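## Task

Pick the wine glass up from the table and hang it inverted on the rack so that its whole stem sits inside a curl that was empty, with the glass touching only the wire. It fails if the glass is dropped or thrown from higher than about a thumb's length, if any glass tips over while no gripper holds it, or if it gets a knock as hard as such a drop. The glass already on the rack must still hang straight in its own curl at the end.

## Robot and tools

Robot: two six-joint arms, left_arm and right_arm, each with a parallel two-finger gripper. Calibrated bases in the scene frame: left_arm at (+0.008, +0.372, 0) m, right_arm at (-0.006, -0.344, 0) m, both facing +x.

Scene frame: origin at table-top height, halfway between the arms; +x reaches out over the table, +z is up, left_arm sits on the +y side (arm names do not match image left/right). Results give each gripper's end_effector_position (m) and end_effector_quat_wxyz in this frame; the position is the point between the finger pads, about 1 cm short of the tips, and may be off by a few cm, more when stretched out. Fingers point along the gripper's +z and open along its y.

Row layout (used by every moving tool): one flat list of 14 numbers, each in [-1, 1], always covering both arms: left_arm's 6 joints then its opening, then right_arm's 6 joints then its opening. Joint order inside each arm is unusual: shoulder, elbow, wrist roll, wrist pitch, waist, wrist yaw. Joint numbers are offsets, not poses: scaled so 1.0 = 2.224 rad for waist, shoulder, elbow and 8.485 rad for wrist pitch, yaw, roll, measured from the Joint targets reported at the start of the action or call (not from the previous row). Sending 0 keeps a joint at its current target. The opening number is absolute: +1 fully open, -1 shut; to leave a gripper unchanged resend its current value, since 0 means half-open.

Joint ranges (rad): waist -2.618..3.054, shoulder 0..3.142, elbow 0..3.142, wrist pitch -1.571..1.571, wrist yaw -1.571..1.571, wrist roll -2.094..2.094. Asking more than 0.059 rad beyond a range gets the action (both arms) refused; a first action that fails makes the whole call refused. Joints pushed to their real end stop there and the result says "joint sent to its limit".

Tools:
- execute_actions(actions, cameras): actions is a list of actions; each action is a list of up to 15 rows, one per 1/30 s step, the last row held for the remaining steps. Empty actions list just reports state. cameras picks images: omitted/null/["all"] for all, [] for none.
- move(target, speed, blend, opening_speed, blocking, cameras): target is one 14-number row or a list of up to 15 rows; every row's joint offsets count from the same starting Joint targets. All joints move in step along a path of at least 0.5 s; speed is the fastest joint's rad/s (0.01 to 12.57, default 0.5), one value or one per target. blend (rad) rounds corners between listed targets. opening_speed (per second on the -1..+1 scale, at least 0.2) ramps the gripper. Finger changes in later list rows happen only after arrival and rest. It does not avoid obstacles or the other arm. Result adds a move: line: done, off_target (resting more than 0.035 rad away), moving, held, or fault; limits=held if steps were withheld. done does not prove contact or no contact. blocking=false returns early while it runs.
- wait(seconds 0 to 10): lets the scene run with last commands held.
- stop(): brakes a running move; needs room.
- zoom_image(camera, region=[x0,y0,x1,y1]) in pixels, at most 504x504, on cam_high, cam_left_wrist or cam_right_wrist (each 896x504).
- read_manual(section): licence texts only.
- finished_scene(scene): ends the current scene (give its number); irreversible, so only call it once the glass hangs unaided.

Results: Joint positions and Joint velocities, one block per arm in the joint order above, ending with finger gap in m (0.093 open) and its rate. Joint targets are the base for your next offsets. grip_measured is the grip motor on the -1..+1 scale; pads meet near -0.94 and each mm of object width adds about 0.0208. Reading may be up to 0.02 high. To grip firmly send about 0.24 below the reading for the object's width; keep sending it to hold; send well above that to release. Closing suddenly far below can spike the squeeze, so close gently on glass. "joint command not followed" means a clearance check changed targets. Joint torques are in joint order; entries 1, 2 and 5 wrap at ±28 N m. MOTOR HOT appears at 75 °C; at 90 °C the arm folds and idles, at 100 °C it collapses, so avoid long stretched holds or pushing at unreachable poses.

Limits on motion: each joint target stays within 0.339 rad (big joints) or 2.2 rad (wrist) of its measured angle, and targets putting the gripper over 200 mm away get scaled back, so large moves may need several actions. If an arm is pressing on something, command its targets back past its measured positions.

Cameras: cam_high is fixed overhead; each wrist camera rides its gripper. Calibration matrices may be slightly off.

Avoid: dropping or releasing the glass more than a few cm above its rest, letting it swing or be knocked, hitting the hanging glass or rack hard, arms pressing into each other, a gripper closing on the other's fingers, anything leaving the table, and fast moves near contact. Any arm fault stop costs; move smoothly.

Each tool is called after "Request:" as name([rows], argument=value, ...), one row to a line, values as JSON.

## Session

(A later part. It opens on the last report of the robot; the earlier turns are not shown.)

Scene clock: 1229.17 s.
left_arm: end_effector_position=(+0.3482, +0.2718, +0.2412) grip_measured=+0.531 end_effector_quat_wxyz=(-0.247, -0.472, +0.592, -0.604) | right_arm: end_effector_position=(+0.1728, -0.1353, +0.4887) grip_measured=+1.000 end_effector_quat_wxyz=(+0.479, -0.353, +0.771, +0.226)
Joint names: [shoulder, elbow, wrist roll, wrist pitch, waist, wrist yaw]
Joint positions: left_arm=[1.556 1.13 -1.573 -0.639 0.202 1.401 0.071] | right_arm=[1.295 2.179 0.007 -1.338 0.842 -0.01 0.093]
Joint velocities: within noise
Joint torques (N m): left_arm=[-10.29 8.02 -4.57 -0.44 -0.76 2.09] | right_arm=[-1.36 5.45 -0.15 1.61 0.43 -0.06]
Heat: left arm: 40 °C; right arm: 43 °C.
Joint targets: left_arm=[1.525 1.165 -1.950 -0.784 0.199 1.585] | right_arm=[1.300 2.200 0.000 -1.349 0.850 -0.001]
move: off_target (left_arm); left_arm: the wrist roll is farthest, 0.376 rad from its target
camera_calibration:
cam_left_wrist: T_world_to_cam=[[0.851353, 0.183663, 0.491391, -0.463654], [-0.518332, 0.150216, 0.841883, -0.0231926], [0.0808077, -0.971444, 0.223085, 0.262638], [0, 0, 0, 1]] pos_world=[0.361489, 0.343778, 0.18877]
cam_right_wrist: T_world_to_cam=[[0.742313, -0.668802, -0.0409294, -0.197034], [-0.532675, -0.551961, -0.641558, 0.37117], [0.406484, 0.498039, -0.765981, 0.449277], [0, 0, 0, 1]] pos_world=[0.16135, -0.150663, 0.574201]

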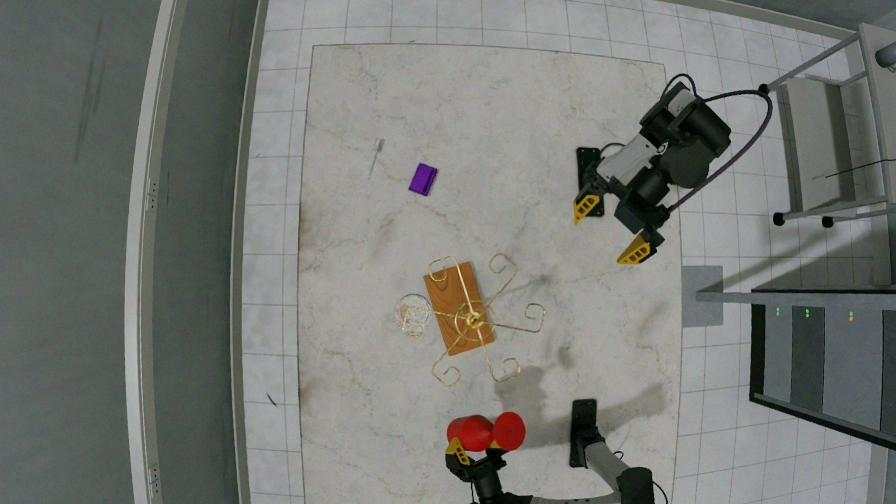

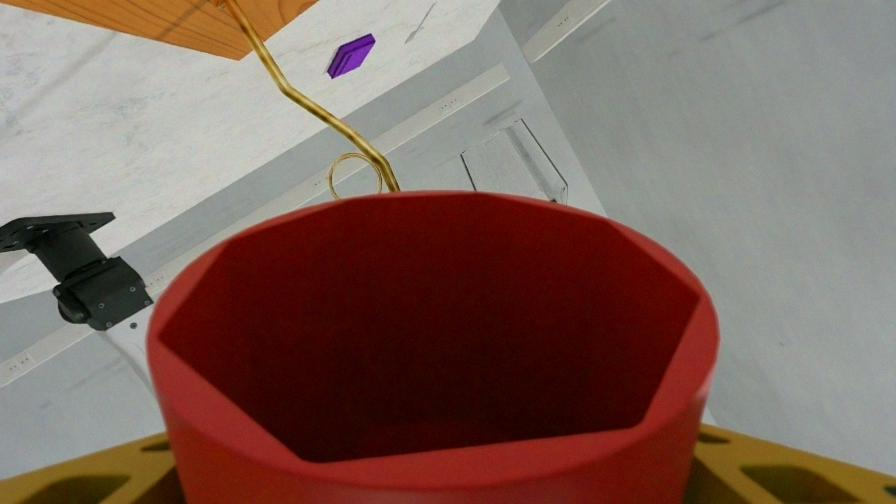

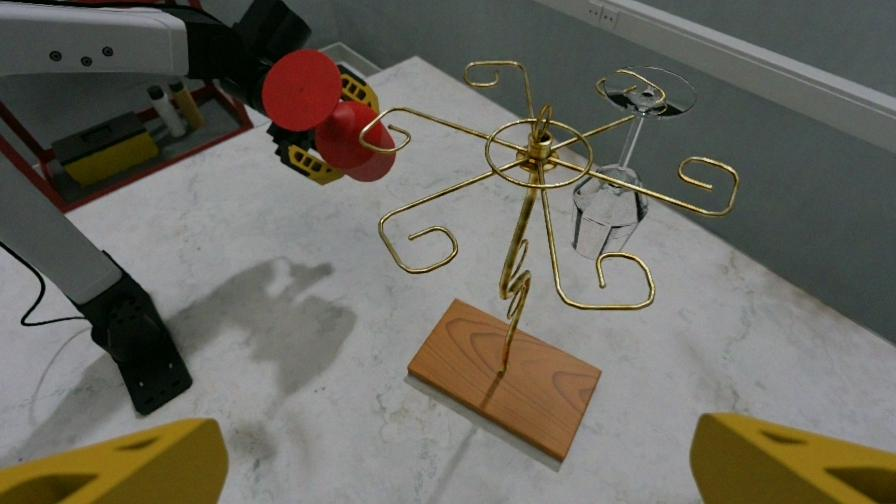

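Request:
move(target=[0, 0, 0.0648, 0.0182, 0, -0.0218, 0.25, 0, 0, 0, 0, 0, 0, 1], speed=0.5, cameras=["cam_high", "cam_right_wrist"])

Request:
zoom_image(camera="cam_high", region=[420, 390, 560, 504])

Request:
zoom_image(camera="cam_right_wrist", region=[180, 0, 440, 220])

Scene clock: 1278.50 s.
left_arm: end_effector_position=(+0.3504, +0.2726, +0.2402) grip_measured=+0.531 end_effector_quat_wxyz=(-0.181, -0.414, +0.638, -0.623) | right_arm: end_effector_position=(+0.1728, -0.1353, +0.4887) grip_measured=+1.000 end_effector_quat_wxyz=(+0.479, -0.353, +0.771, +0.226)
Joint names: [shoulder, elbow, wrist roll, wrist pitch, waist, wrist yaw]
Joint positions: left_arm=[1.556 1.13 -1.385 -0.625 0.202 1.389 0.071] | right_arm=[1.295 2.179 0.007 -1.338 0.842 -0.01 0.093]
Joint velocities: within noise
Joint torques (N m): left_arm=[-10.45 7.76 -0.15 0.87 -0.69 0.54] | right_arm=[-1.42 5.64 -0.16 1.63 0.64 -0.1]
Heat: left arm: 47 °C; right arm: 43 °C.
Joint targets: left_arm=[1.525 1.165 -1.400 -0.630 0.199 1.400] | right_arm=[1.300 2.200 0.000 -1.349 0.850 -0.001]
move: done
camera_calibration:
cam_right_wrist: T_world_to_cam=[[0.742313, -0.668802, -0.0409294, -0.197034], [-0.532675, -0.551961, -0.641558, 0.37117], [0.406484, 0.498039, -0.765981, 0.449277], [0, 0, 0, 1]] pos_world=[0.16135, -0.150663, 0.574201]
Images, in order (width x height): cam_high 896x504, cam_right_wrist 896x504.

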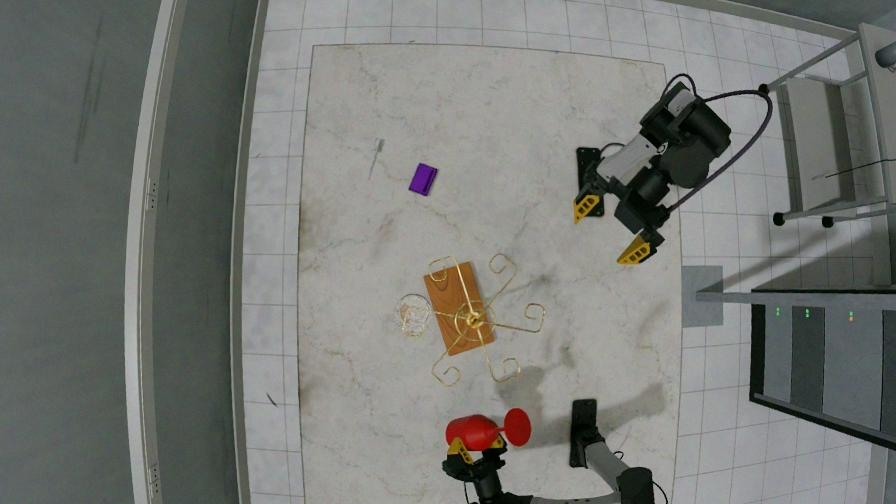

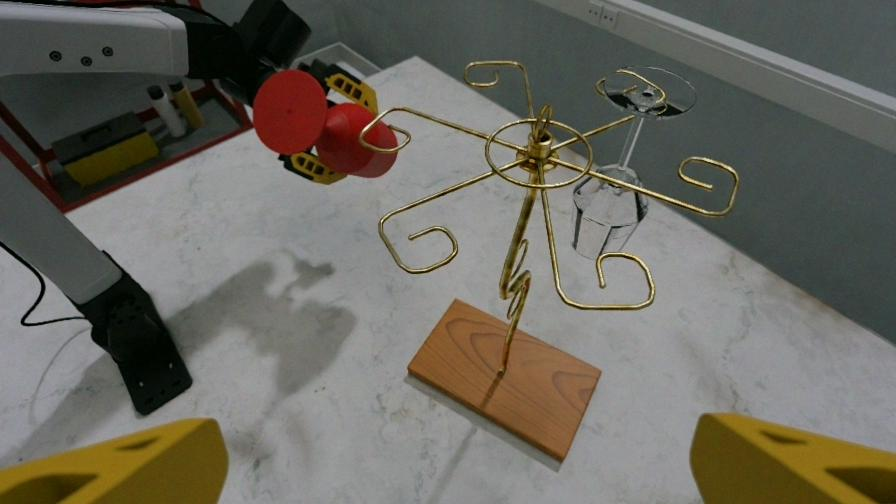

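Scaled by 3.600 from the camera's 896x504 image, which has a finer 1280x720 frame.

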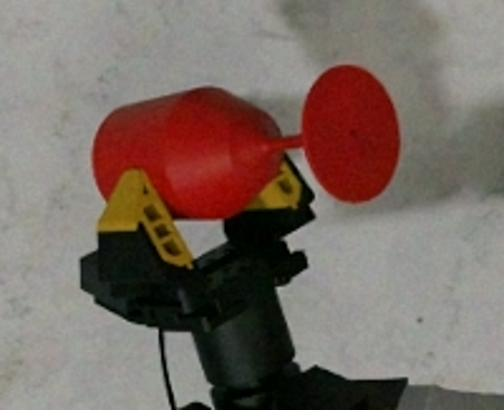

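Scaled by 1.938 from the camera's 896x504 image, which has a finer 1280x720 frame.

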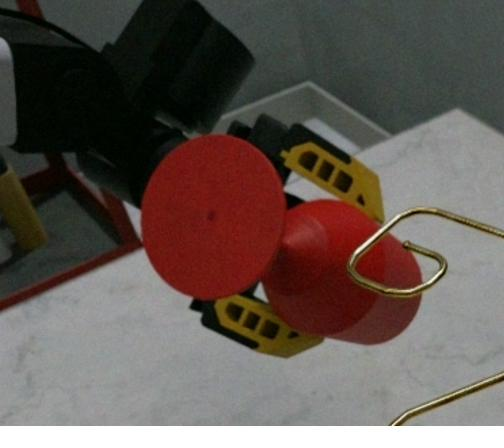

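Request:
move(target=[0, 0, 0, 0, 0, 0.0218, 0.25, 0, 0, 0, 0, 0, 0, 1], speed=0.5, cameras=["cam_high"])

Request:
zoom_image(camera="cam_high", region=[420, 390, 560, 504])

Scene clock: 1420.57 s.
left_arm: end_effector_position=(+0.3403, +0.2679, +0.2601) grip_measured=+0.531 end_effector_quat_wxyz=(-0.209, -0.365, +0.622, -0.661) | right_arm: end_effector_position=(+0.1728, -0.1353, +0.4887) grip_measured=+1.000 end_effector_quat_wxyz=(+0.479, -0.353, +0.771, +0.226)
Joint names: [shoulder, elbow, wrist roll, wrist pitch, waist, wrist yaw]
Joint positions: left_arm=[1.556 1.13 -1.363 -0.618 0.202 1.524 0.071] | right_arm=[1.295 2.179 0.007 -1.338 0.842 -0.01 0.093]
Joint velocities: within noise
Joint torques (N m): left_arm=[-10.3 7.92 -0.53 0.79 -0.59 0.99] | right_arm=[-1.36 5.5 -0.15 1.61 0.62 -0.11]
Heat: left arm: 45 °C; right arm: 43 °C.
Joint targets: left_arm=[1.525 1.165 -1.401 -0.630 0.199 1.585] | right_arm=[1.300 2.200 0.000 -1.349 0.850 -0.001]
move: off_target (left_arm); left_arm: the wrist yaw is farthest, 0.061 rad from its target
Images, in order (width x height): cam_high 896x504.

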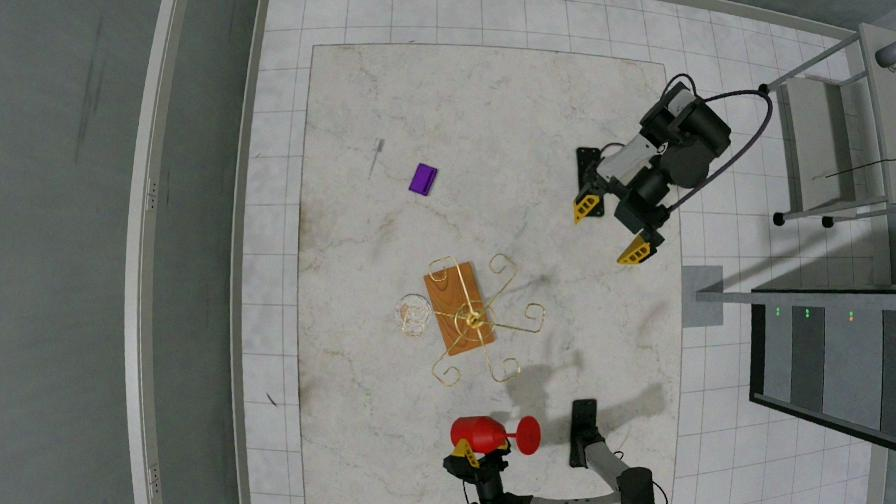

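Scaled by 3.600 from the camera's 896x504 image, which has a finer 1280x720 frame.

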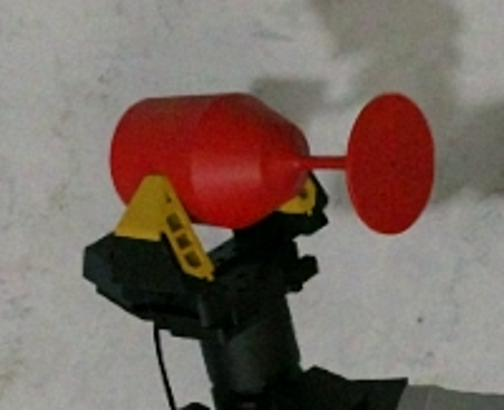

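Request:
move(target=[0.0661, 0.0782, -0.0011, -0.0854, 0, 0.0018, 0.25, 0, 0, 0, 0, 0, 0, 1], speed=0.5)

Request:
zoom_image(camera="cam_high", region=[420, 390, 560, 504])

Request:
zoom_image(camera="cam_right_wrist", region=[180, 0, 440, 220])

Scene clock: 1565.33 s.
left_arm: end_effector_position=(+0.3418, +0.2702, +0.2457) grip_measured=+0.531 end_effector_quat_wxyz=(-0.273, -0.464, +0.604, -0.588) | right_arm: end_effector_position=(+0.1728, -0.1353, +0.4887) grip_measured=+1.000 end_effector_quat_wxyz=(+0.479, -0.353, +0.771, +0.226)
Joint names: [shoulder, elbow, wrist roll, wrist pitch, waist, wrist yaw]
Joint positions: left_arm=[1.666 1.305 -1.206 -1.095 0.202 1.41 0.071] | right_arm=[1.295 2.179 0.007 -1.338 0.842 -0.01 0.093]
Joint velocities: within noise
Joint torques (N m): left_arm=[-7.46 7.49 -2.45 -1.99 -0.64 2.15] | right_arm=[-1.47 5.42 -0.19 1.62 0.49 -0.11]
Heat: left arm: 46 °C; right arm: 43 °C.
Joint targets: left_arm=[1.672 1.339 -1.410 -1.354 0.199 1.585] | right_arm=[1.300 2.200 0.000 -1.349 0.850 -0.001]
joint sent to its limit (left arm) — the wrist yaw, upper limit.
move: off_target (left_arm); left_arm: the wrist pitch is farthest, 0.260 rad from its target
camera_calibration:
cam_left_wrist: T_world_to_cam=[[0.874616, 0.129789, 0.467121, -0.44752], [-0.483962, 0.176539, 0.857097, -0.0527406], [0.0287762, -0.975699, 0.217217, 0.28101], [0, 0, 0, 1]] pos_world=[0.357798, 0.341575, 0.19321]
cam_right_wrist: T_world_to_cam=[[0.742313, -0.668802, -0.0409294, -0.197034], [-0.532675, -0.551961, -0.641558, 0.37117], [0.406484, 0.498039, -0.765981, 0.449277], [0, 0, 0, 1]] pos_world=[0.16135, -0.150663, 0.574201]

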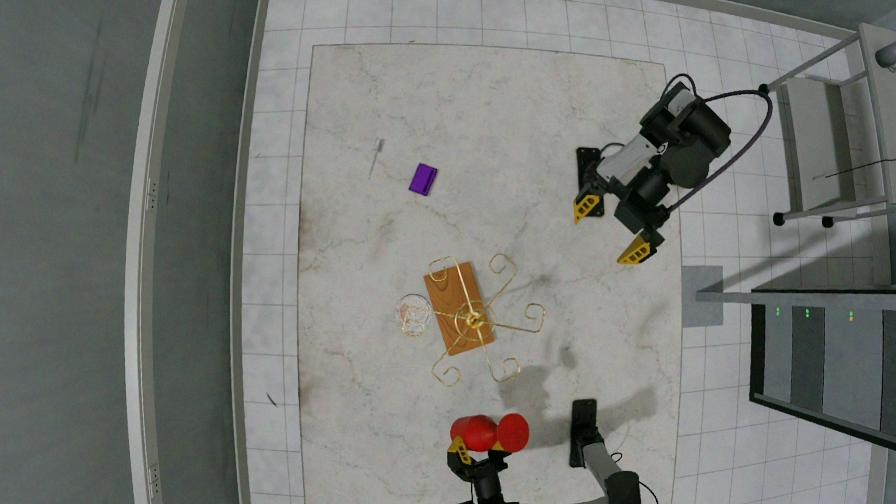

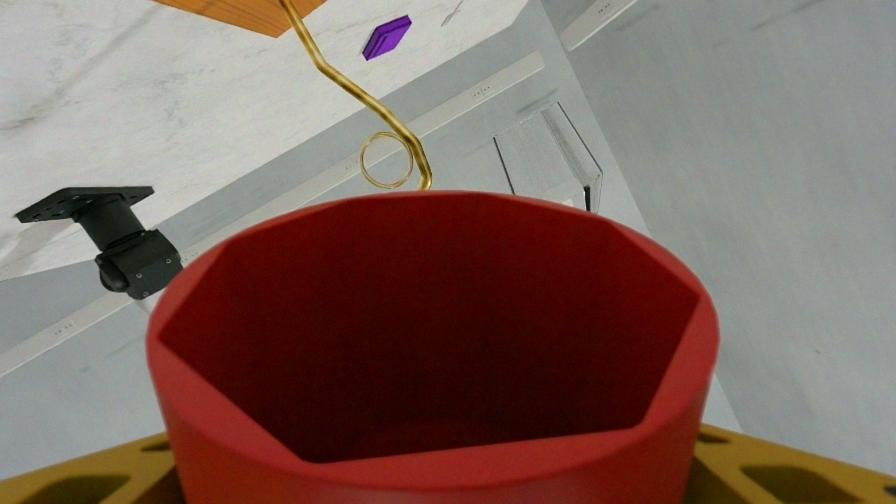

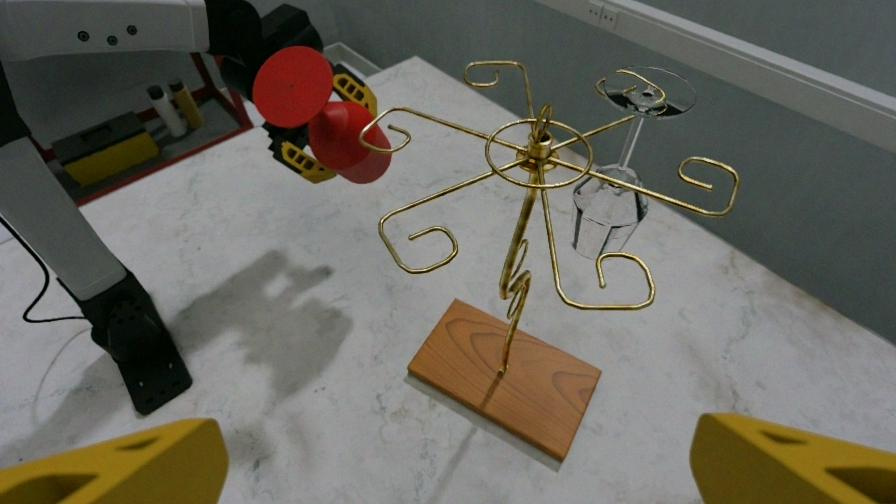

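Scaled by 3.600 from the camera's 896x504 image, which has a finer 1280x720 frame.

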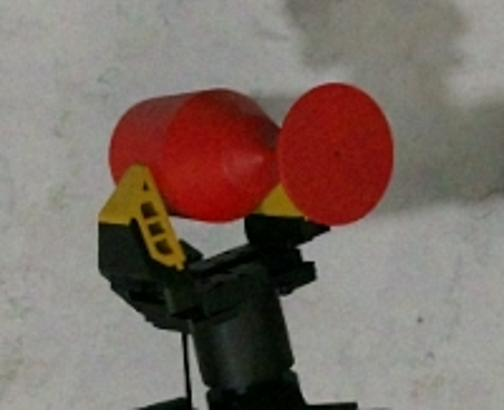

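Scaled by 1.938 from the camera's 896x504 image, which has a finer 1280x720 frame.

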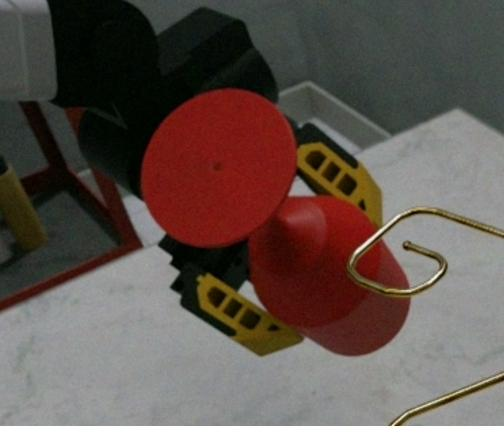

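Request:
move(target=[0, 0, 0.0410, 0.0500, 0, -0.0090, 0.25, 0, 0, 0, 0, 0, 0, 1], speed=0.8, cameras=["cam_right_wrist"])

Request:
zoom_image(camera="cam_right_wrist", region=[470, 130, 640, 400])

Scene clock: 1983.87 s.
left_arm: end_effector_position=(+0.3551, +0.2716, +0.2587) grip_measured=+0.531 end_effector_quat_wxyz=(-0.180, -0.355, +0.649, -0.648) | right_arm: end_effector_position=(+0.1728, -0.1353, +0.4887) grip_measured=+1.000 end_effector_quat_wxyz=(+0.479, -0.353, +0.771, +0.226)
Joint names: [shoulder, elbow, wrist roll, wrist pitch, waist, wrist yaw]
Joint positions: left_arm=[1.666 1.306 -1.051 -0.933 0.202 1.471 0.071] | right_arm=[1.295 2.179 0.007 -1.338 0.842 -0.01 0.093]
Joint velocities: within noise
Joint torques (N m): left_arm=[-7.65 7.61 -0.13 0.68 -0.75 0.9] | right_arm=[-1.29 5.5 -0.15 1.61 0.57 -0.05]
Heat: left arm: 47 °C; right arm: 43 °C.
Joint targets: left_arm=[1.672 1.339 -1.062 -0.930 0.199 1.509] | right_arm=[1.300 2.200 0.000 -1.349 0.850 -0.001]
move: off_target (left_arm); left_arm: the wrist yaw is farthest, 0.038 rad from its target
camera_calibration:
cam_right_wrist: T_world_to_cam=[[0.742313, -0.668802, -0.0409294, -0.197034], [-0.532675, -0.551961, -0.641558, 0.37117], [0.406484, 0.498039, -0.765981, 0.449277], [0, 0, 0, 1]] pos_world=[0.16135, -0.150663, 0.574201]
Images, in order (width x height): cam_right_wrist 896x504.

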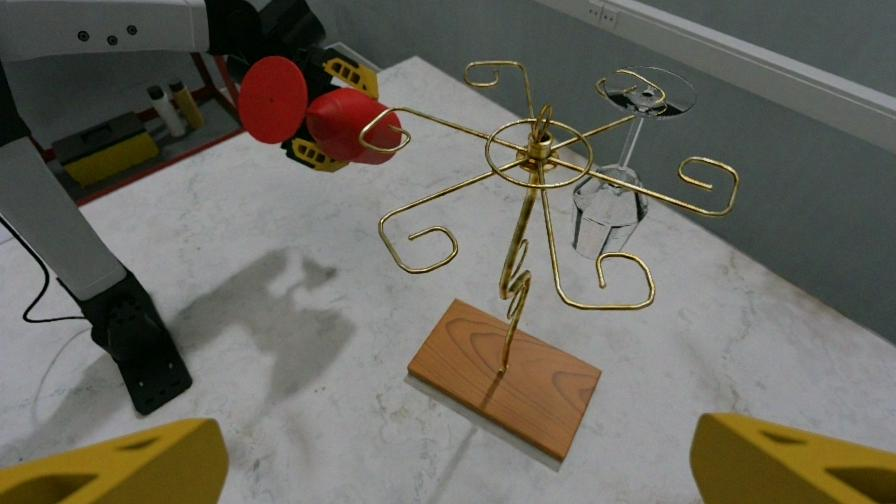

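Scaled by 1.867 from the camera's 896x504 image, which has a finer 1280x720 frame.

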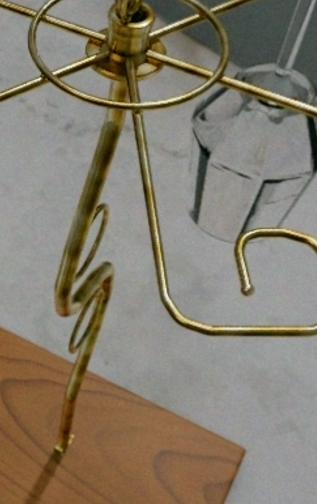

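Request:
move(target=[0, 0, 0, 0, 0, 0, 0.25, 0, 0, 0.1650, 0, 0, -0.1850, 1], speed=1.2, cameras=["cam_high"])

Request:
zoom_image(camera="cam_high", region=[560, 60, 780, 280])

Scene clock: 2028.17 s.
left_arm: end_effector_position=(+0.3552, +0.2716, +0.2589) grip_measured=+0.531 end_effector_quat_wxyz=(-0.180, -0.355, +0.650, -0.648) | right_arm: end_effector_position=(-0.0508, -0.1390, +0.5614) grip_measured=+1.000 end_effector_quat_wxyz=(-0.374, -0.199, +0.681, +0.597)
Joint names: [shoulder, elbow, wrist roll, wrist pitch, waist, wrist yaw]
Joint positions: left_arm=[1.666 1.306 -1.051 -0.932 0.202 1.471 0.071] | right_arm=[1.295 2.179 1.392 -1.338 0.842 -1.556 0.093]
Joint velocities: within noise
Joint torques (N m): left_arm=[-7.64 7.66 -0.11 0.64 -0.7 0.9] | right_arm=[-0.9 5.07 -0.09 1.08 0.58 -0.6]
Heat: left arm: 43 °C; right arm: 43 °C.
Joint targets: left_arm=[1.672 1.339 -1.062 -0.930 0.199 1.509] | right_arm=[1.300 2.200 1.400 -1.349 0.850 -1.570]
move: off_target (left_arm); left_arm: the wrist yaw is farthest, 0.038 rad from its target
Images, in order (width x height): cam_high 896x504.

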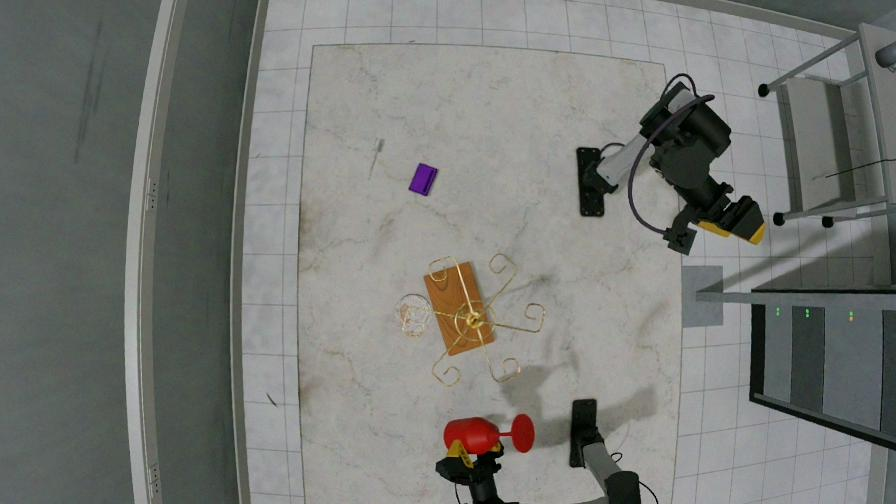

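Scaled by 2.291 from the camera's 896x504 image, which has a finer 1280x720 frame.

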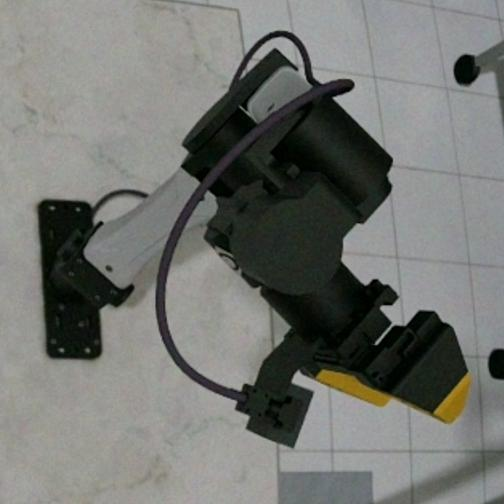

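Request:
move([
  [-0.0863, -0.2648, 0.1252, 0.1999, 0, 0.0073, 0.25, 0, 0, 0, 0, 0, 0, 1],
  [-0.2347, -0.4335, 0.1252, 0.2044, -0.3143, 0.0073, 0.25, 0, 0, 0, 0, 0, 0, 1],
  [0.0418, -0.2379, 0.1252, 0.2265, -0.6475, -0.1778, 0.25, 0, 0, 0, 0, 0, 0, 1],
], speed=0.9, blend=0.1)

Scene clock: 2179.17 s.
left_arm: end_effector_position=(+0.1659, -0.0997, +0.1915) grip_measured=+0.531 end_effector_quat_wxyz=(+0.558, +0.421, +0.585, -0.411) | right_arm: end_effector_position=(-0.0509, -0.1391, +0.5615) grip_measured=+1.000 end_effector_quat_wxyz=(-0.375, -0.199, +0.681, +0.597)
Joint names: [shoulder, elbow, wrist roll, wrist pitch, waist, wrist yaw]
Joint positions: left_arm=[1.762 0.773 -0.011 0.948 -1.24 0.017 0.071] | right_arm=[1.295 2.179 1.393 -1.338 0.842 -1.557 0.093]
Joint velocities: within noise
Joint torques (N m): left_arm=[-8.59 7.76 0.02 2.42 -0.65 -0.14] | right_arm=[-0.96 4.88 -0.06 1.03 0.51 -0.57]
Heat: left arm: 44 °C; right arm: 38 °C.
Joint targets: left_arm=[1.765 0.809 0.000 0.992 -1.241 0.000] | right_arm=[1.300 2.200 1.400 -1.349 0.850 -1.570]
move: off_target (left_arm); left_arm: the wrist pitch is farthest, 0.044 rad from its target
camera_calibration:
cam_left_wrist: T_world_to_cam=[[-0.954699, -0.297562, 0.00244783, 0.129561], [-0.13508, 0.426033, -0.894566, 0.276349], [0.265146, -0.854373, -0.446928, 0.0369407], [0, 0, 0, 1]] pos_world=[0.151226, -0.0476204, 0.263405]
cam_right_wrist: T_world_to_cam=[[-0.193731, -0.242593, -0.950588, 0.491847], [-0.272437, -0.917531, 0.28968, -0.263937], [-0.942468, 0.315095, 0.111663, 0.0109748], [0, 0, 0, 1]] pos_world=[0.0337232, -0.12631, 0.542776]

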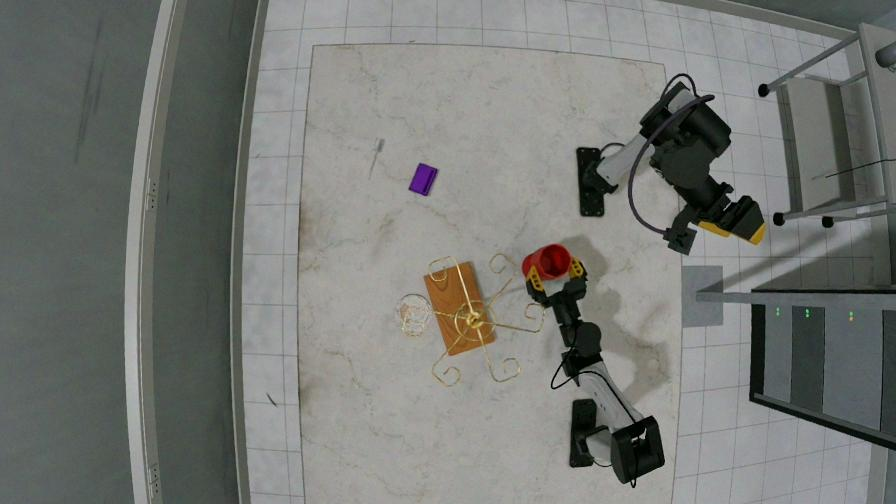

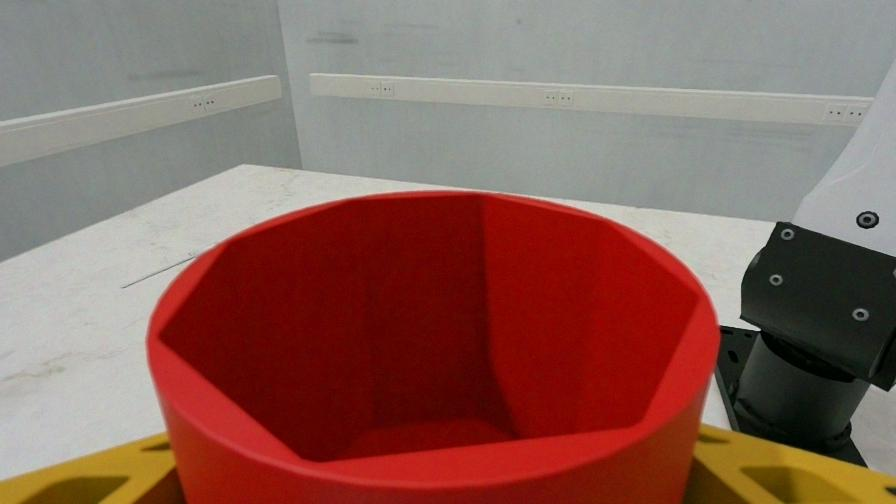

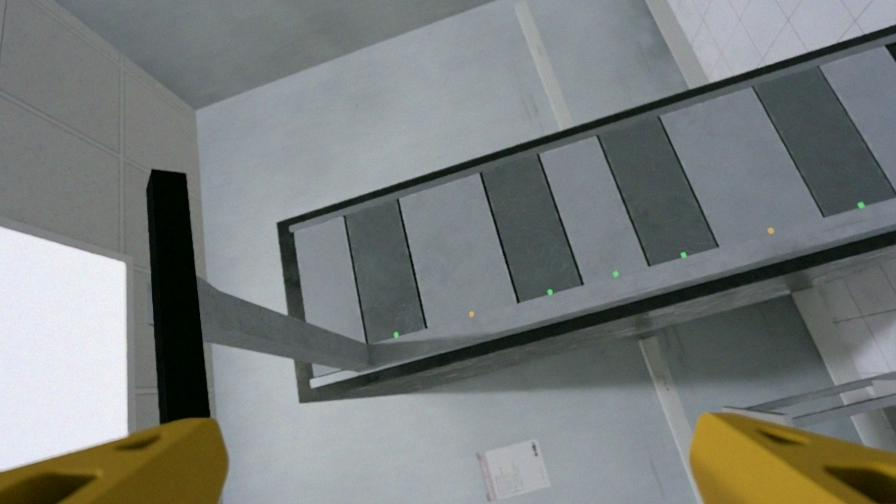

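Request:
move(target=[0.0877, -0.0234, 0.0012, 0.0341, 0, -0.0018, 0.25, 0, 0, 0, 0, 0, 0, 1], speed=0.25, cameras=["cam_high"])

Scene clock: 2203.73 s.
left_arm: end_effector_position=(+0.1717, -0.1085, +0.1627) grip_measured=+0.531 end_effector_quat_wxyz=(+0.587, +0.402, +0.563, -0.420) | right_arm: end_effector_position=(-0.0509, -0.1391, +0.5615) grip_measured=+1.000 end_effector_quat_wxyz=(-0.375, -0.199, +0.681, +0.597)
Joint names: [shoulder, elbow, wrist roll, wrist pitch, waist, wrist yaw]
Joint positions: left_arm=[1.957 0.762 -0.001 1.238 -1.24 0.001 0.071] | right_arm=[1.295 2.179 1.393 -1.338 0.842 -1.557 0.093]
Joint velocities: within noise
Joint torques (N m): left_arm=[-9.74 3.9 0.09 2.36 -0.44 -0.1] | right_arm=[-0.75 4.94 -0.06 1.08 0.55 -0.59]
Heat: left arm: 45 °C; right arm: 38 °C.
Joint targets: left_arm=[1.960 0.758 0.011 1.281 -1.241 -0.015] | right_arm=[1.300 2.200 1.400 -1.349 0.850 -1.570]
move: off_target (left_arm); left_arm: the wrist pitch is farthest, 0.043 rad from its target
Images, in order (width x height): cam_high 896x504.

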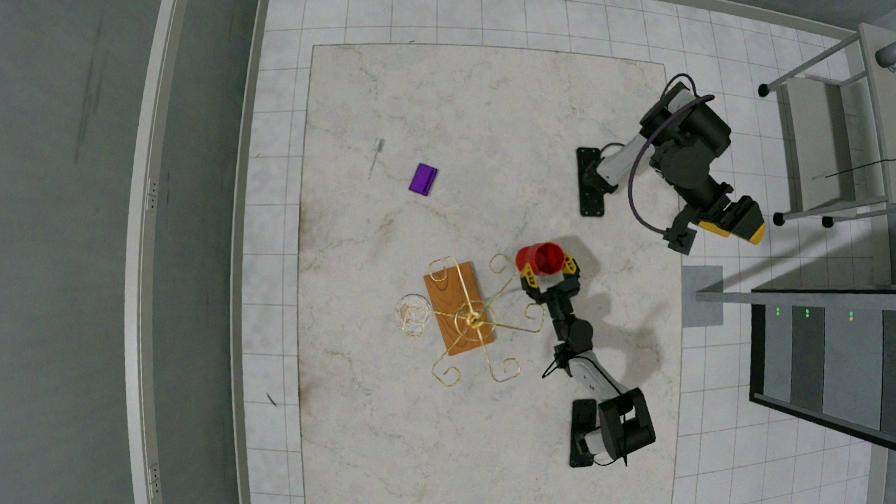

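Request:
move(target=[0, -0.0184, 0, 0, 0, 0, 0.25, 0, 0, 0, 0, 0, 0, 1], speed=0.1, cameras=["cam_high"])

Request:
zoom_image(camera="cam_high", region=[500, 220, 600, 320])

Scene clock: 2216.53 s.
left_arm: end_effector_position=(+0.1691, -0.1007, +0.1480) grip_measured=+0.531 end_effector_quat_wxyz=(+0.577, +0.410, +0.573, -0.413) | right_arm: end_effector_position=(-0.0509, -0.1391, +0.5615) grip_measured=+1.000 end_effector_quat_wxyz=(-0.375, -0.199, +0.681, +0.597)
Joint names: [shoulder, elbow, wrist roll, wrist pitch, waist, wrist yaw]
Joint positions: left_arm=[1.957 0.722 -0.001 1.241 -1.24 0.001 0.071] | right_arm=[1.295 2.179 1.393 -1.338 0.842 -1.557 0.093]
Joint velocities: within noise
Joint torques (N m): left_arm=[-9.25 3.56 0.01 2.3 -0.53 -0.14] | right_arm=[-0.8 4.89 -0.11 1.07 0.65 -0.6]
Heat: left arm: 45 °C; right arm: 38 °C.
Joint targets: left_arm=[1.960 0.716 0.010 1.281 -1.241 -0.015] | right_arm=[1.300 2.200 1.400 -1.349 0.850 -1.570]
move: off_target (left_arm); left_arm: the wrist pitch is farthest, 0.040 rad from its target
Images, in order (width x height): cam_high 896x504.

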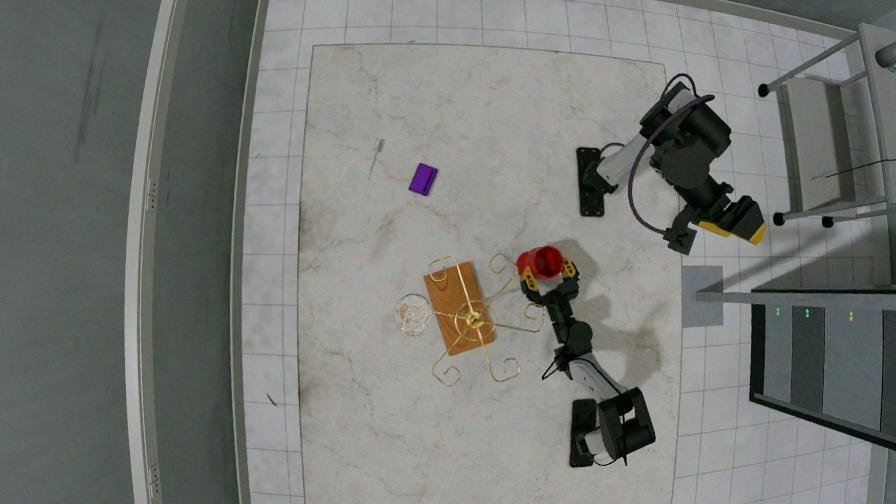

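Scaled by 5.040 from the camera's 896x504 image, which has a finer 1280x720 frame.

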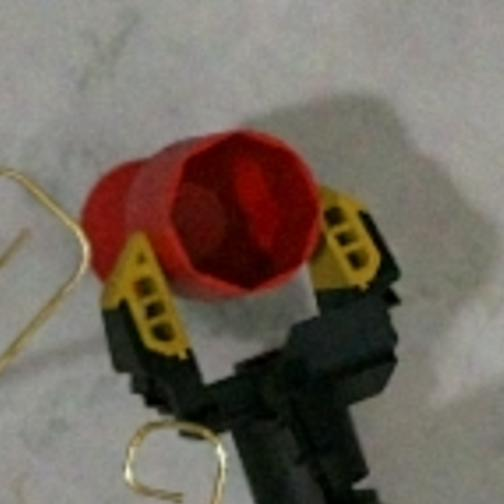

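Request:
move(target=[0.0085, -0.0013, 0, 0.0026, 0, 0, 0.25, 0, 0, 0, 0, 0, 0, 1], speed=0.1, cameras=[])

Request:
move(target=[0.0043, -0.0007, 0, 0.0013, 0, 0, 0.25, 0, 0, 0, 0, 0, 0, 1], speed=0.1, cameras=["cam_high"])

Request:
zoom_image(camera="cam_high", region=[500, 220, 600, 320])

Scene clock: 2238.90 s.
left_arm: end_effector_position=(+0.1693, -0.1011, +0.1451) grip_measured=+0.531 end_effector_quat_wxyz=(+0.578, +0.409, +0.572, -0.413) | right_arm: end_effector_position=(-0.0509, -0.1391, +0.5615) grip_measured=+1.000 end_effector_quat_wxyz=(-0.375, -0.199, +0.681, +0.597)
Joint names: [shoulder, elbow, wrist roll, wrist pitch, waist, wrist yaw]
Joint positions: left_arm=[1.972 0.722 0 1.261 -1.24 0 0.071] | right_arm=[1.295 2.179 1.393 -1.338 0.842 -1.557 0.093]
Joint velocities: within noise
Joint torques (N m): left_arm=[-9.09 3.28 0.03 2.34 -0.43 -0.16] | right_arm=[-0.96 5 -0.07 1.05 0.61 -0.58]
Heat: left arm: 46 °C; right arm: 37 °C.
Joint targets: left_arm=[1.979 0.714 0.011 1.303 -1.241 -0.015] | right_arm=[1.300 2.200 1.400 -1.349 0.850 -1.570]
move: off_target (left_arm); left_arm: the wrist pitch is farthest, 0.043 rad from its target
No camera images: "cameras" was empty.

Scene clock: 2239.63 s.
left_arm: end_effector_position=(+0.1694, -0.1013, +0.1450) grip_measured=+0.531 end_effector_quat_wxyz=(+0.580, +0.408, +0.570, -0.415) | right_arm: end_effector_position=(-0.0509, -0.1391, +0.5615) grip_measured=+1.000 end_effector_quat_wxyz=(-0.375, -0.199, +0.681, +0.597)
Joint names: [shoulder, elbow, wrist roll, wrist pitch, waist, wrist yaw]
Joint positions: left_arm=[1.981 0.722 0 1.277 -1.24 0 0.071] | right_arm=[1.295 2.179 1.393 -1.338 0.842 -1.557 0.093]
Joint velocities: within noise
Joint torques (N m): left_arm=[-8.94 3.12 0.07 2.34 -0.59 -0.12] | right_arm=[-0.91 5.14 -0.1 1.08 0.57 -0.59]
Heat: left arm: 46 °C; right arm: 37 °C.
Joint targets: left_arm=[1.989 0.712 0.011 1.314 -1.241 -0.015] | right_arm=[1.300 2.200 1.400 -1.349 0.850 -1.570]
move: off_target (left_arm); left_arm: the wrist pitch is farthest, 0.037 rad from its target
Images, in order (width x height): cam_high 896x504.

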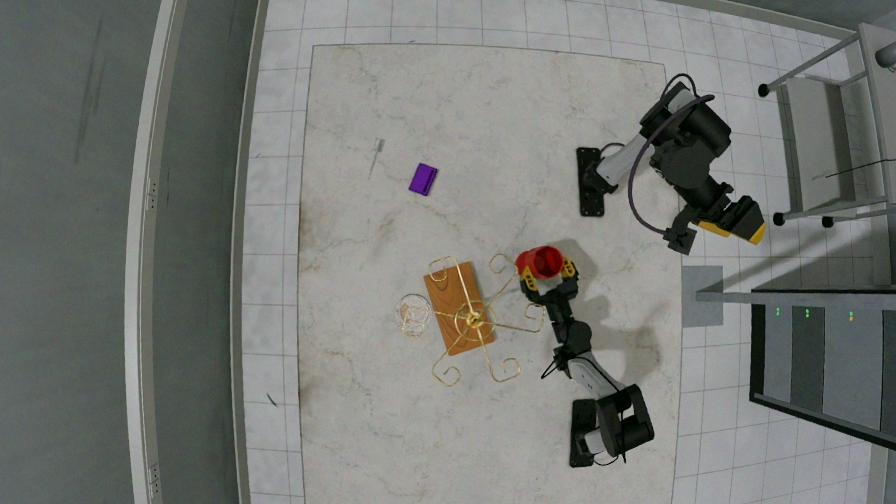

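Scaled by 5.040 from the camera's 896x504 image, which has a finer 1280x720 frame.

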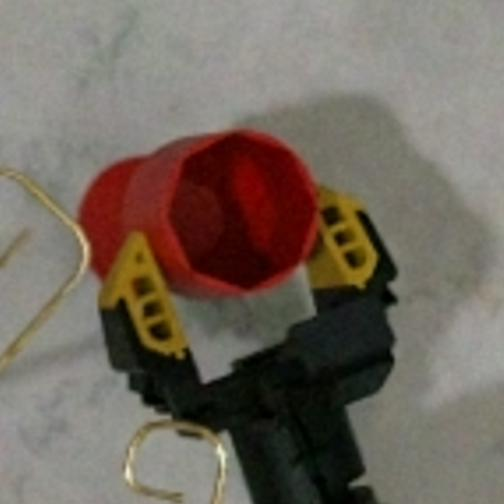

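Request:
move(target=[0.0030, 0, 0, -0.0030, 0, 0, 0.25, 0, 0, 0, 0, 0, 0, 1], speed=0.1, cameras=["cam_left_wrist"])

Scene clock: 2251.27 s.
left_arm: end_effector_position=(+0.1694, -0.1014, +0.1444) grip_measured=+0.531 end_effector_quat_wxyz=(+0.580, +0.408, +0.570, -0.415) | right_arm: end_effector_position=(-0.0509, -0.1391, +0.5615) grip_measured=+1.000 end_effector_quat_wxyz=(-0.375, -0.199, +0.681, +0.597)
Joint names: [shoulder, elbow, wrist roll, wrist pitch, waist, wrist yaw]
Joint positions: left_arm=[1.982 0.722 0 1.277 -1.24 0 0.071] | right_arm=[1.295 2.179 1.393 -1.338 0.842 -1.557 0.093]
Joint velocities: within noise
Joint torques (N m): left_arm=[-8.43 3.18 0.1 2.04 -0.46 -0.14] | right_arm=[-0.95 4.93 -0.05 1.06 0.34 -0.58]
Heat: left arm: 48 °C; right arm: 37 °C.
Joint targets: left_arm=[1.995 0.712 0.011 1.289 -1.241 -0.015] | right_arm=[1.300 2.200 1.400 -1.349 0.850 -1.570]
move: done
camera_calibration:
cam_left_wrist: T_world_to_cam=[[-0.949637, -0.313218, -0.00914273, 0.131733], [-0.116007, 0.378523, -0.918293, 0.230876], [0.291087, -0.870985, -0.395795, 0.000143947], [0, 0, 0, 1]] pos_world=[0.15184, -0.0460054, 0.213273]
Images, in order (width x height): cam_left_wrist 896x504.

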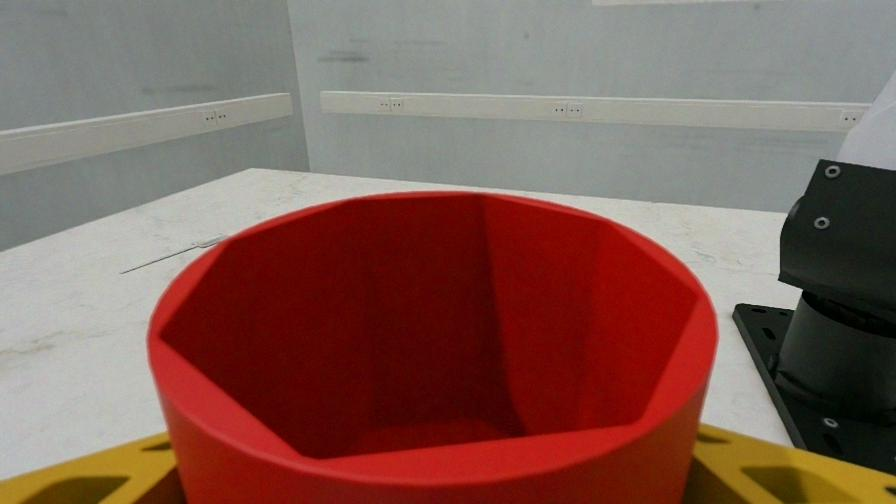

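Request:
move(target=[0.0060, 0, 0, -0.0015, 0, 0, 0.25, 0, 0, 0, 0, 0, 0, 1], speed=0.1, cameras=[])

Scene clock: 2260.47 s.
left_arm: end_effector_position=(+0.1695, -0.1015, +0.1435) grip_measured=+0.531 end_effector_quat_wxyz=(+0.581, +0.407, +0.570, -0.415) | right_arm: end_effector_position=(-0.0509, -0.1391, +0.5615) grip_measured=+1.000 end_effector_quat_wxyz=(-0.375, -0.199, +0.681, +0.597)
Joint names: [shoulder, elbow, wrist roll, wrist pitch, waist, wrist yaw]
Joint positions: left_arm=[1.99 0.722 0 1.288 -1.24 0 0.071] | right_arm=[1.295 2.179 1.393 -1.338 0.842 -1.557 0.093]
Joint velocities: within noise
Joint torques (N m): left_arm=[-8.05 3.21 0.1 1.84 -0.44 -0.15] | right_arm=[-1.01 5.03 -0.07 1.08 0.64 -0.58]
Heat: left arm: 47 °C; right arm: 37 °C.
Joint targets: left_arm=[2.009 0.712 0.011 1.276 -1.241 -0.015] | right_arm=[1.300 2.200 1.400 -1.349 0.850 -1.570]
move: done
No camera images: "cameras" was empty.

Request:
move(target=[-0.0015, 0, 0, -0.0030, 0, 0, 0.25, 0, 0, 0, 0, 0, 0, 1], speed=0.1, cameras=[])

Scene clock: 2273.50 s.
left_arm: end_effector_position=(+0.1695, -0.1015, +0.1432) grip_measured=+0.531 end_effector_quat_wxyz=(+0.581, +0.407, +0.570, -0.415) | right_arm: end_effector_position=(-0.0509, -0.1391, +0.5615) grip_measured=+1.000 end_effector_quat_wxyz=(-0.375, -0.199, +0.681, +0.597)
Joint names: [shoulder, elbow, wrist roll, wrist pitch, waist, wrist yaw]
Joint positions: left_arm=[1.99 0.722 0 1.287 -1.24 0 0.071] | right_arm=[1.295 2.179 1.393 -1.338 0.842 -1.557 0.093]
Joint velocities: within noise
Joint torques (N m): left_arm=[-8.49 2.97 0.04 1.58 -0.53 -0.11] | right_arm=[-0.88 4.75 -0.08 1.1 0.65 -0.59]
Heat: left arm: 45 °C; right arm: 37 °C.
Joint targets: left_arm=[2.006 0.712 0.011 1.250 -1.241 -0.015] | right_arm=[1.300 2.200 1.400 -1.349 0.850 -1.570]
move: off_target (left_arm); left_arm: the wrist pitch is farthest, 0.037 rad from its target
No camera images: "cameras" was empty.

Request:
move(target=[0, 0, 0, 0, 0, 0, 1, 0, 0, 0, 0, 0, 0, 1], opening_speed=0.4, cameras=["cam_left_wrist"])

Scene clock: 2299.87 s.
left_arm: end_effector_position=(+0.1697, -0.1016, +0.1308) grip_measured=+1.000 end_effector_quat_wxyz=(+0.568, +0.416, +0.583, -0.406) | right_arm: end_effector_position=(-0.0509, -0.1391, +0.5615) grip_measured=+1.000 end_effector_quat_wxyz=(-0.375, -0.199, +0.681, +0.597)
Joint names: [shoulder, elbow, wrist roll, wrist pitch, waist, wrist yaw]
Joint positions: left_arm=[1.997 0.722 0 1.249 -1.24 -0.001 0.093] | right_arm=[1.295 2.179 1.393 -1.338 0.842 -1.557 0.093]
Joint velocities: within noise
Joint torques (N m): left_arm=[-9.07 3.12 0.06 1.95 -0.58 -0.18] | right_arm=[-0.98 5.05 -0.1 1.06 0.54 -0.59]
Heat: left arm: 43 °C; right arm: 37 °C.
Joint targets: left_arm=[2.005 0.712 0.010 1.250 -1.241 -0.015] | right_arm=[1.300 2.200 1.400 -1.349 0.850 -1.570]
move: done
camera_calibration:
cam_left_wrist: T_world_to_cam=[[-0.949387, -0.313991, -0.00862993, 0.13162], [-0.129003, 0.41481, -0.900717, 0.222083], [0.286397, -0.854015, -0.434321, 0.00199735], [0, 0, 0, 1]] pos_world=[0.153035, -0.0490892, 0.202037]
Images, in order (width x height): cam_left_wrist 896x504.

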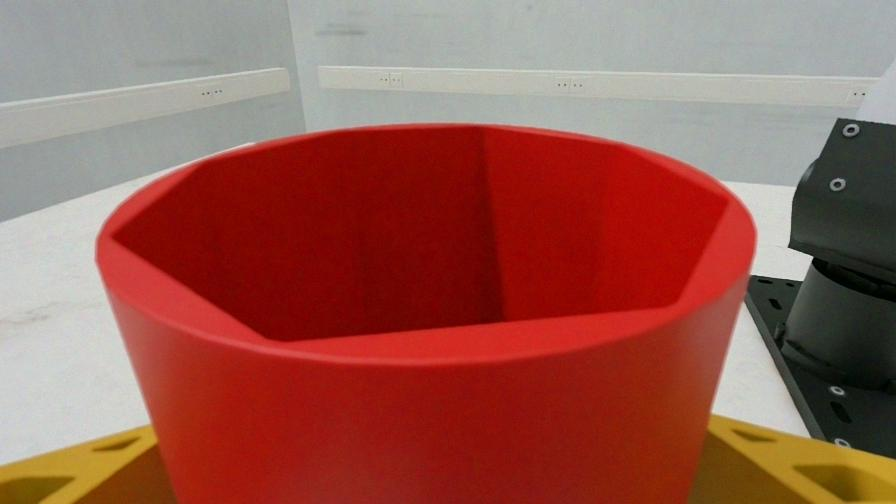

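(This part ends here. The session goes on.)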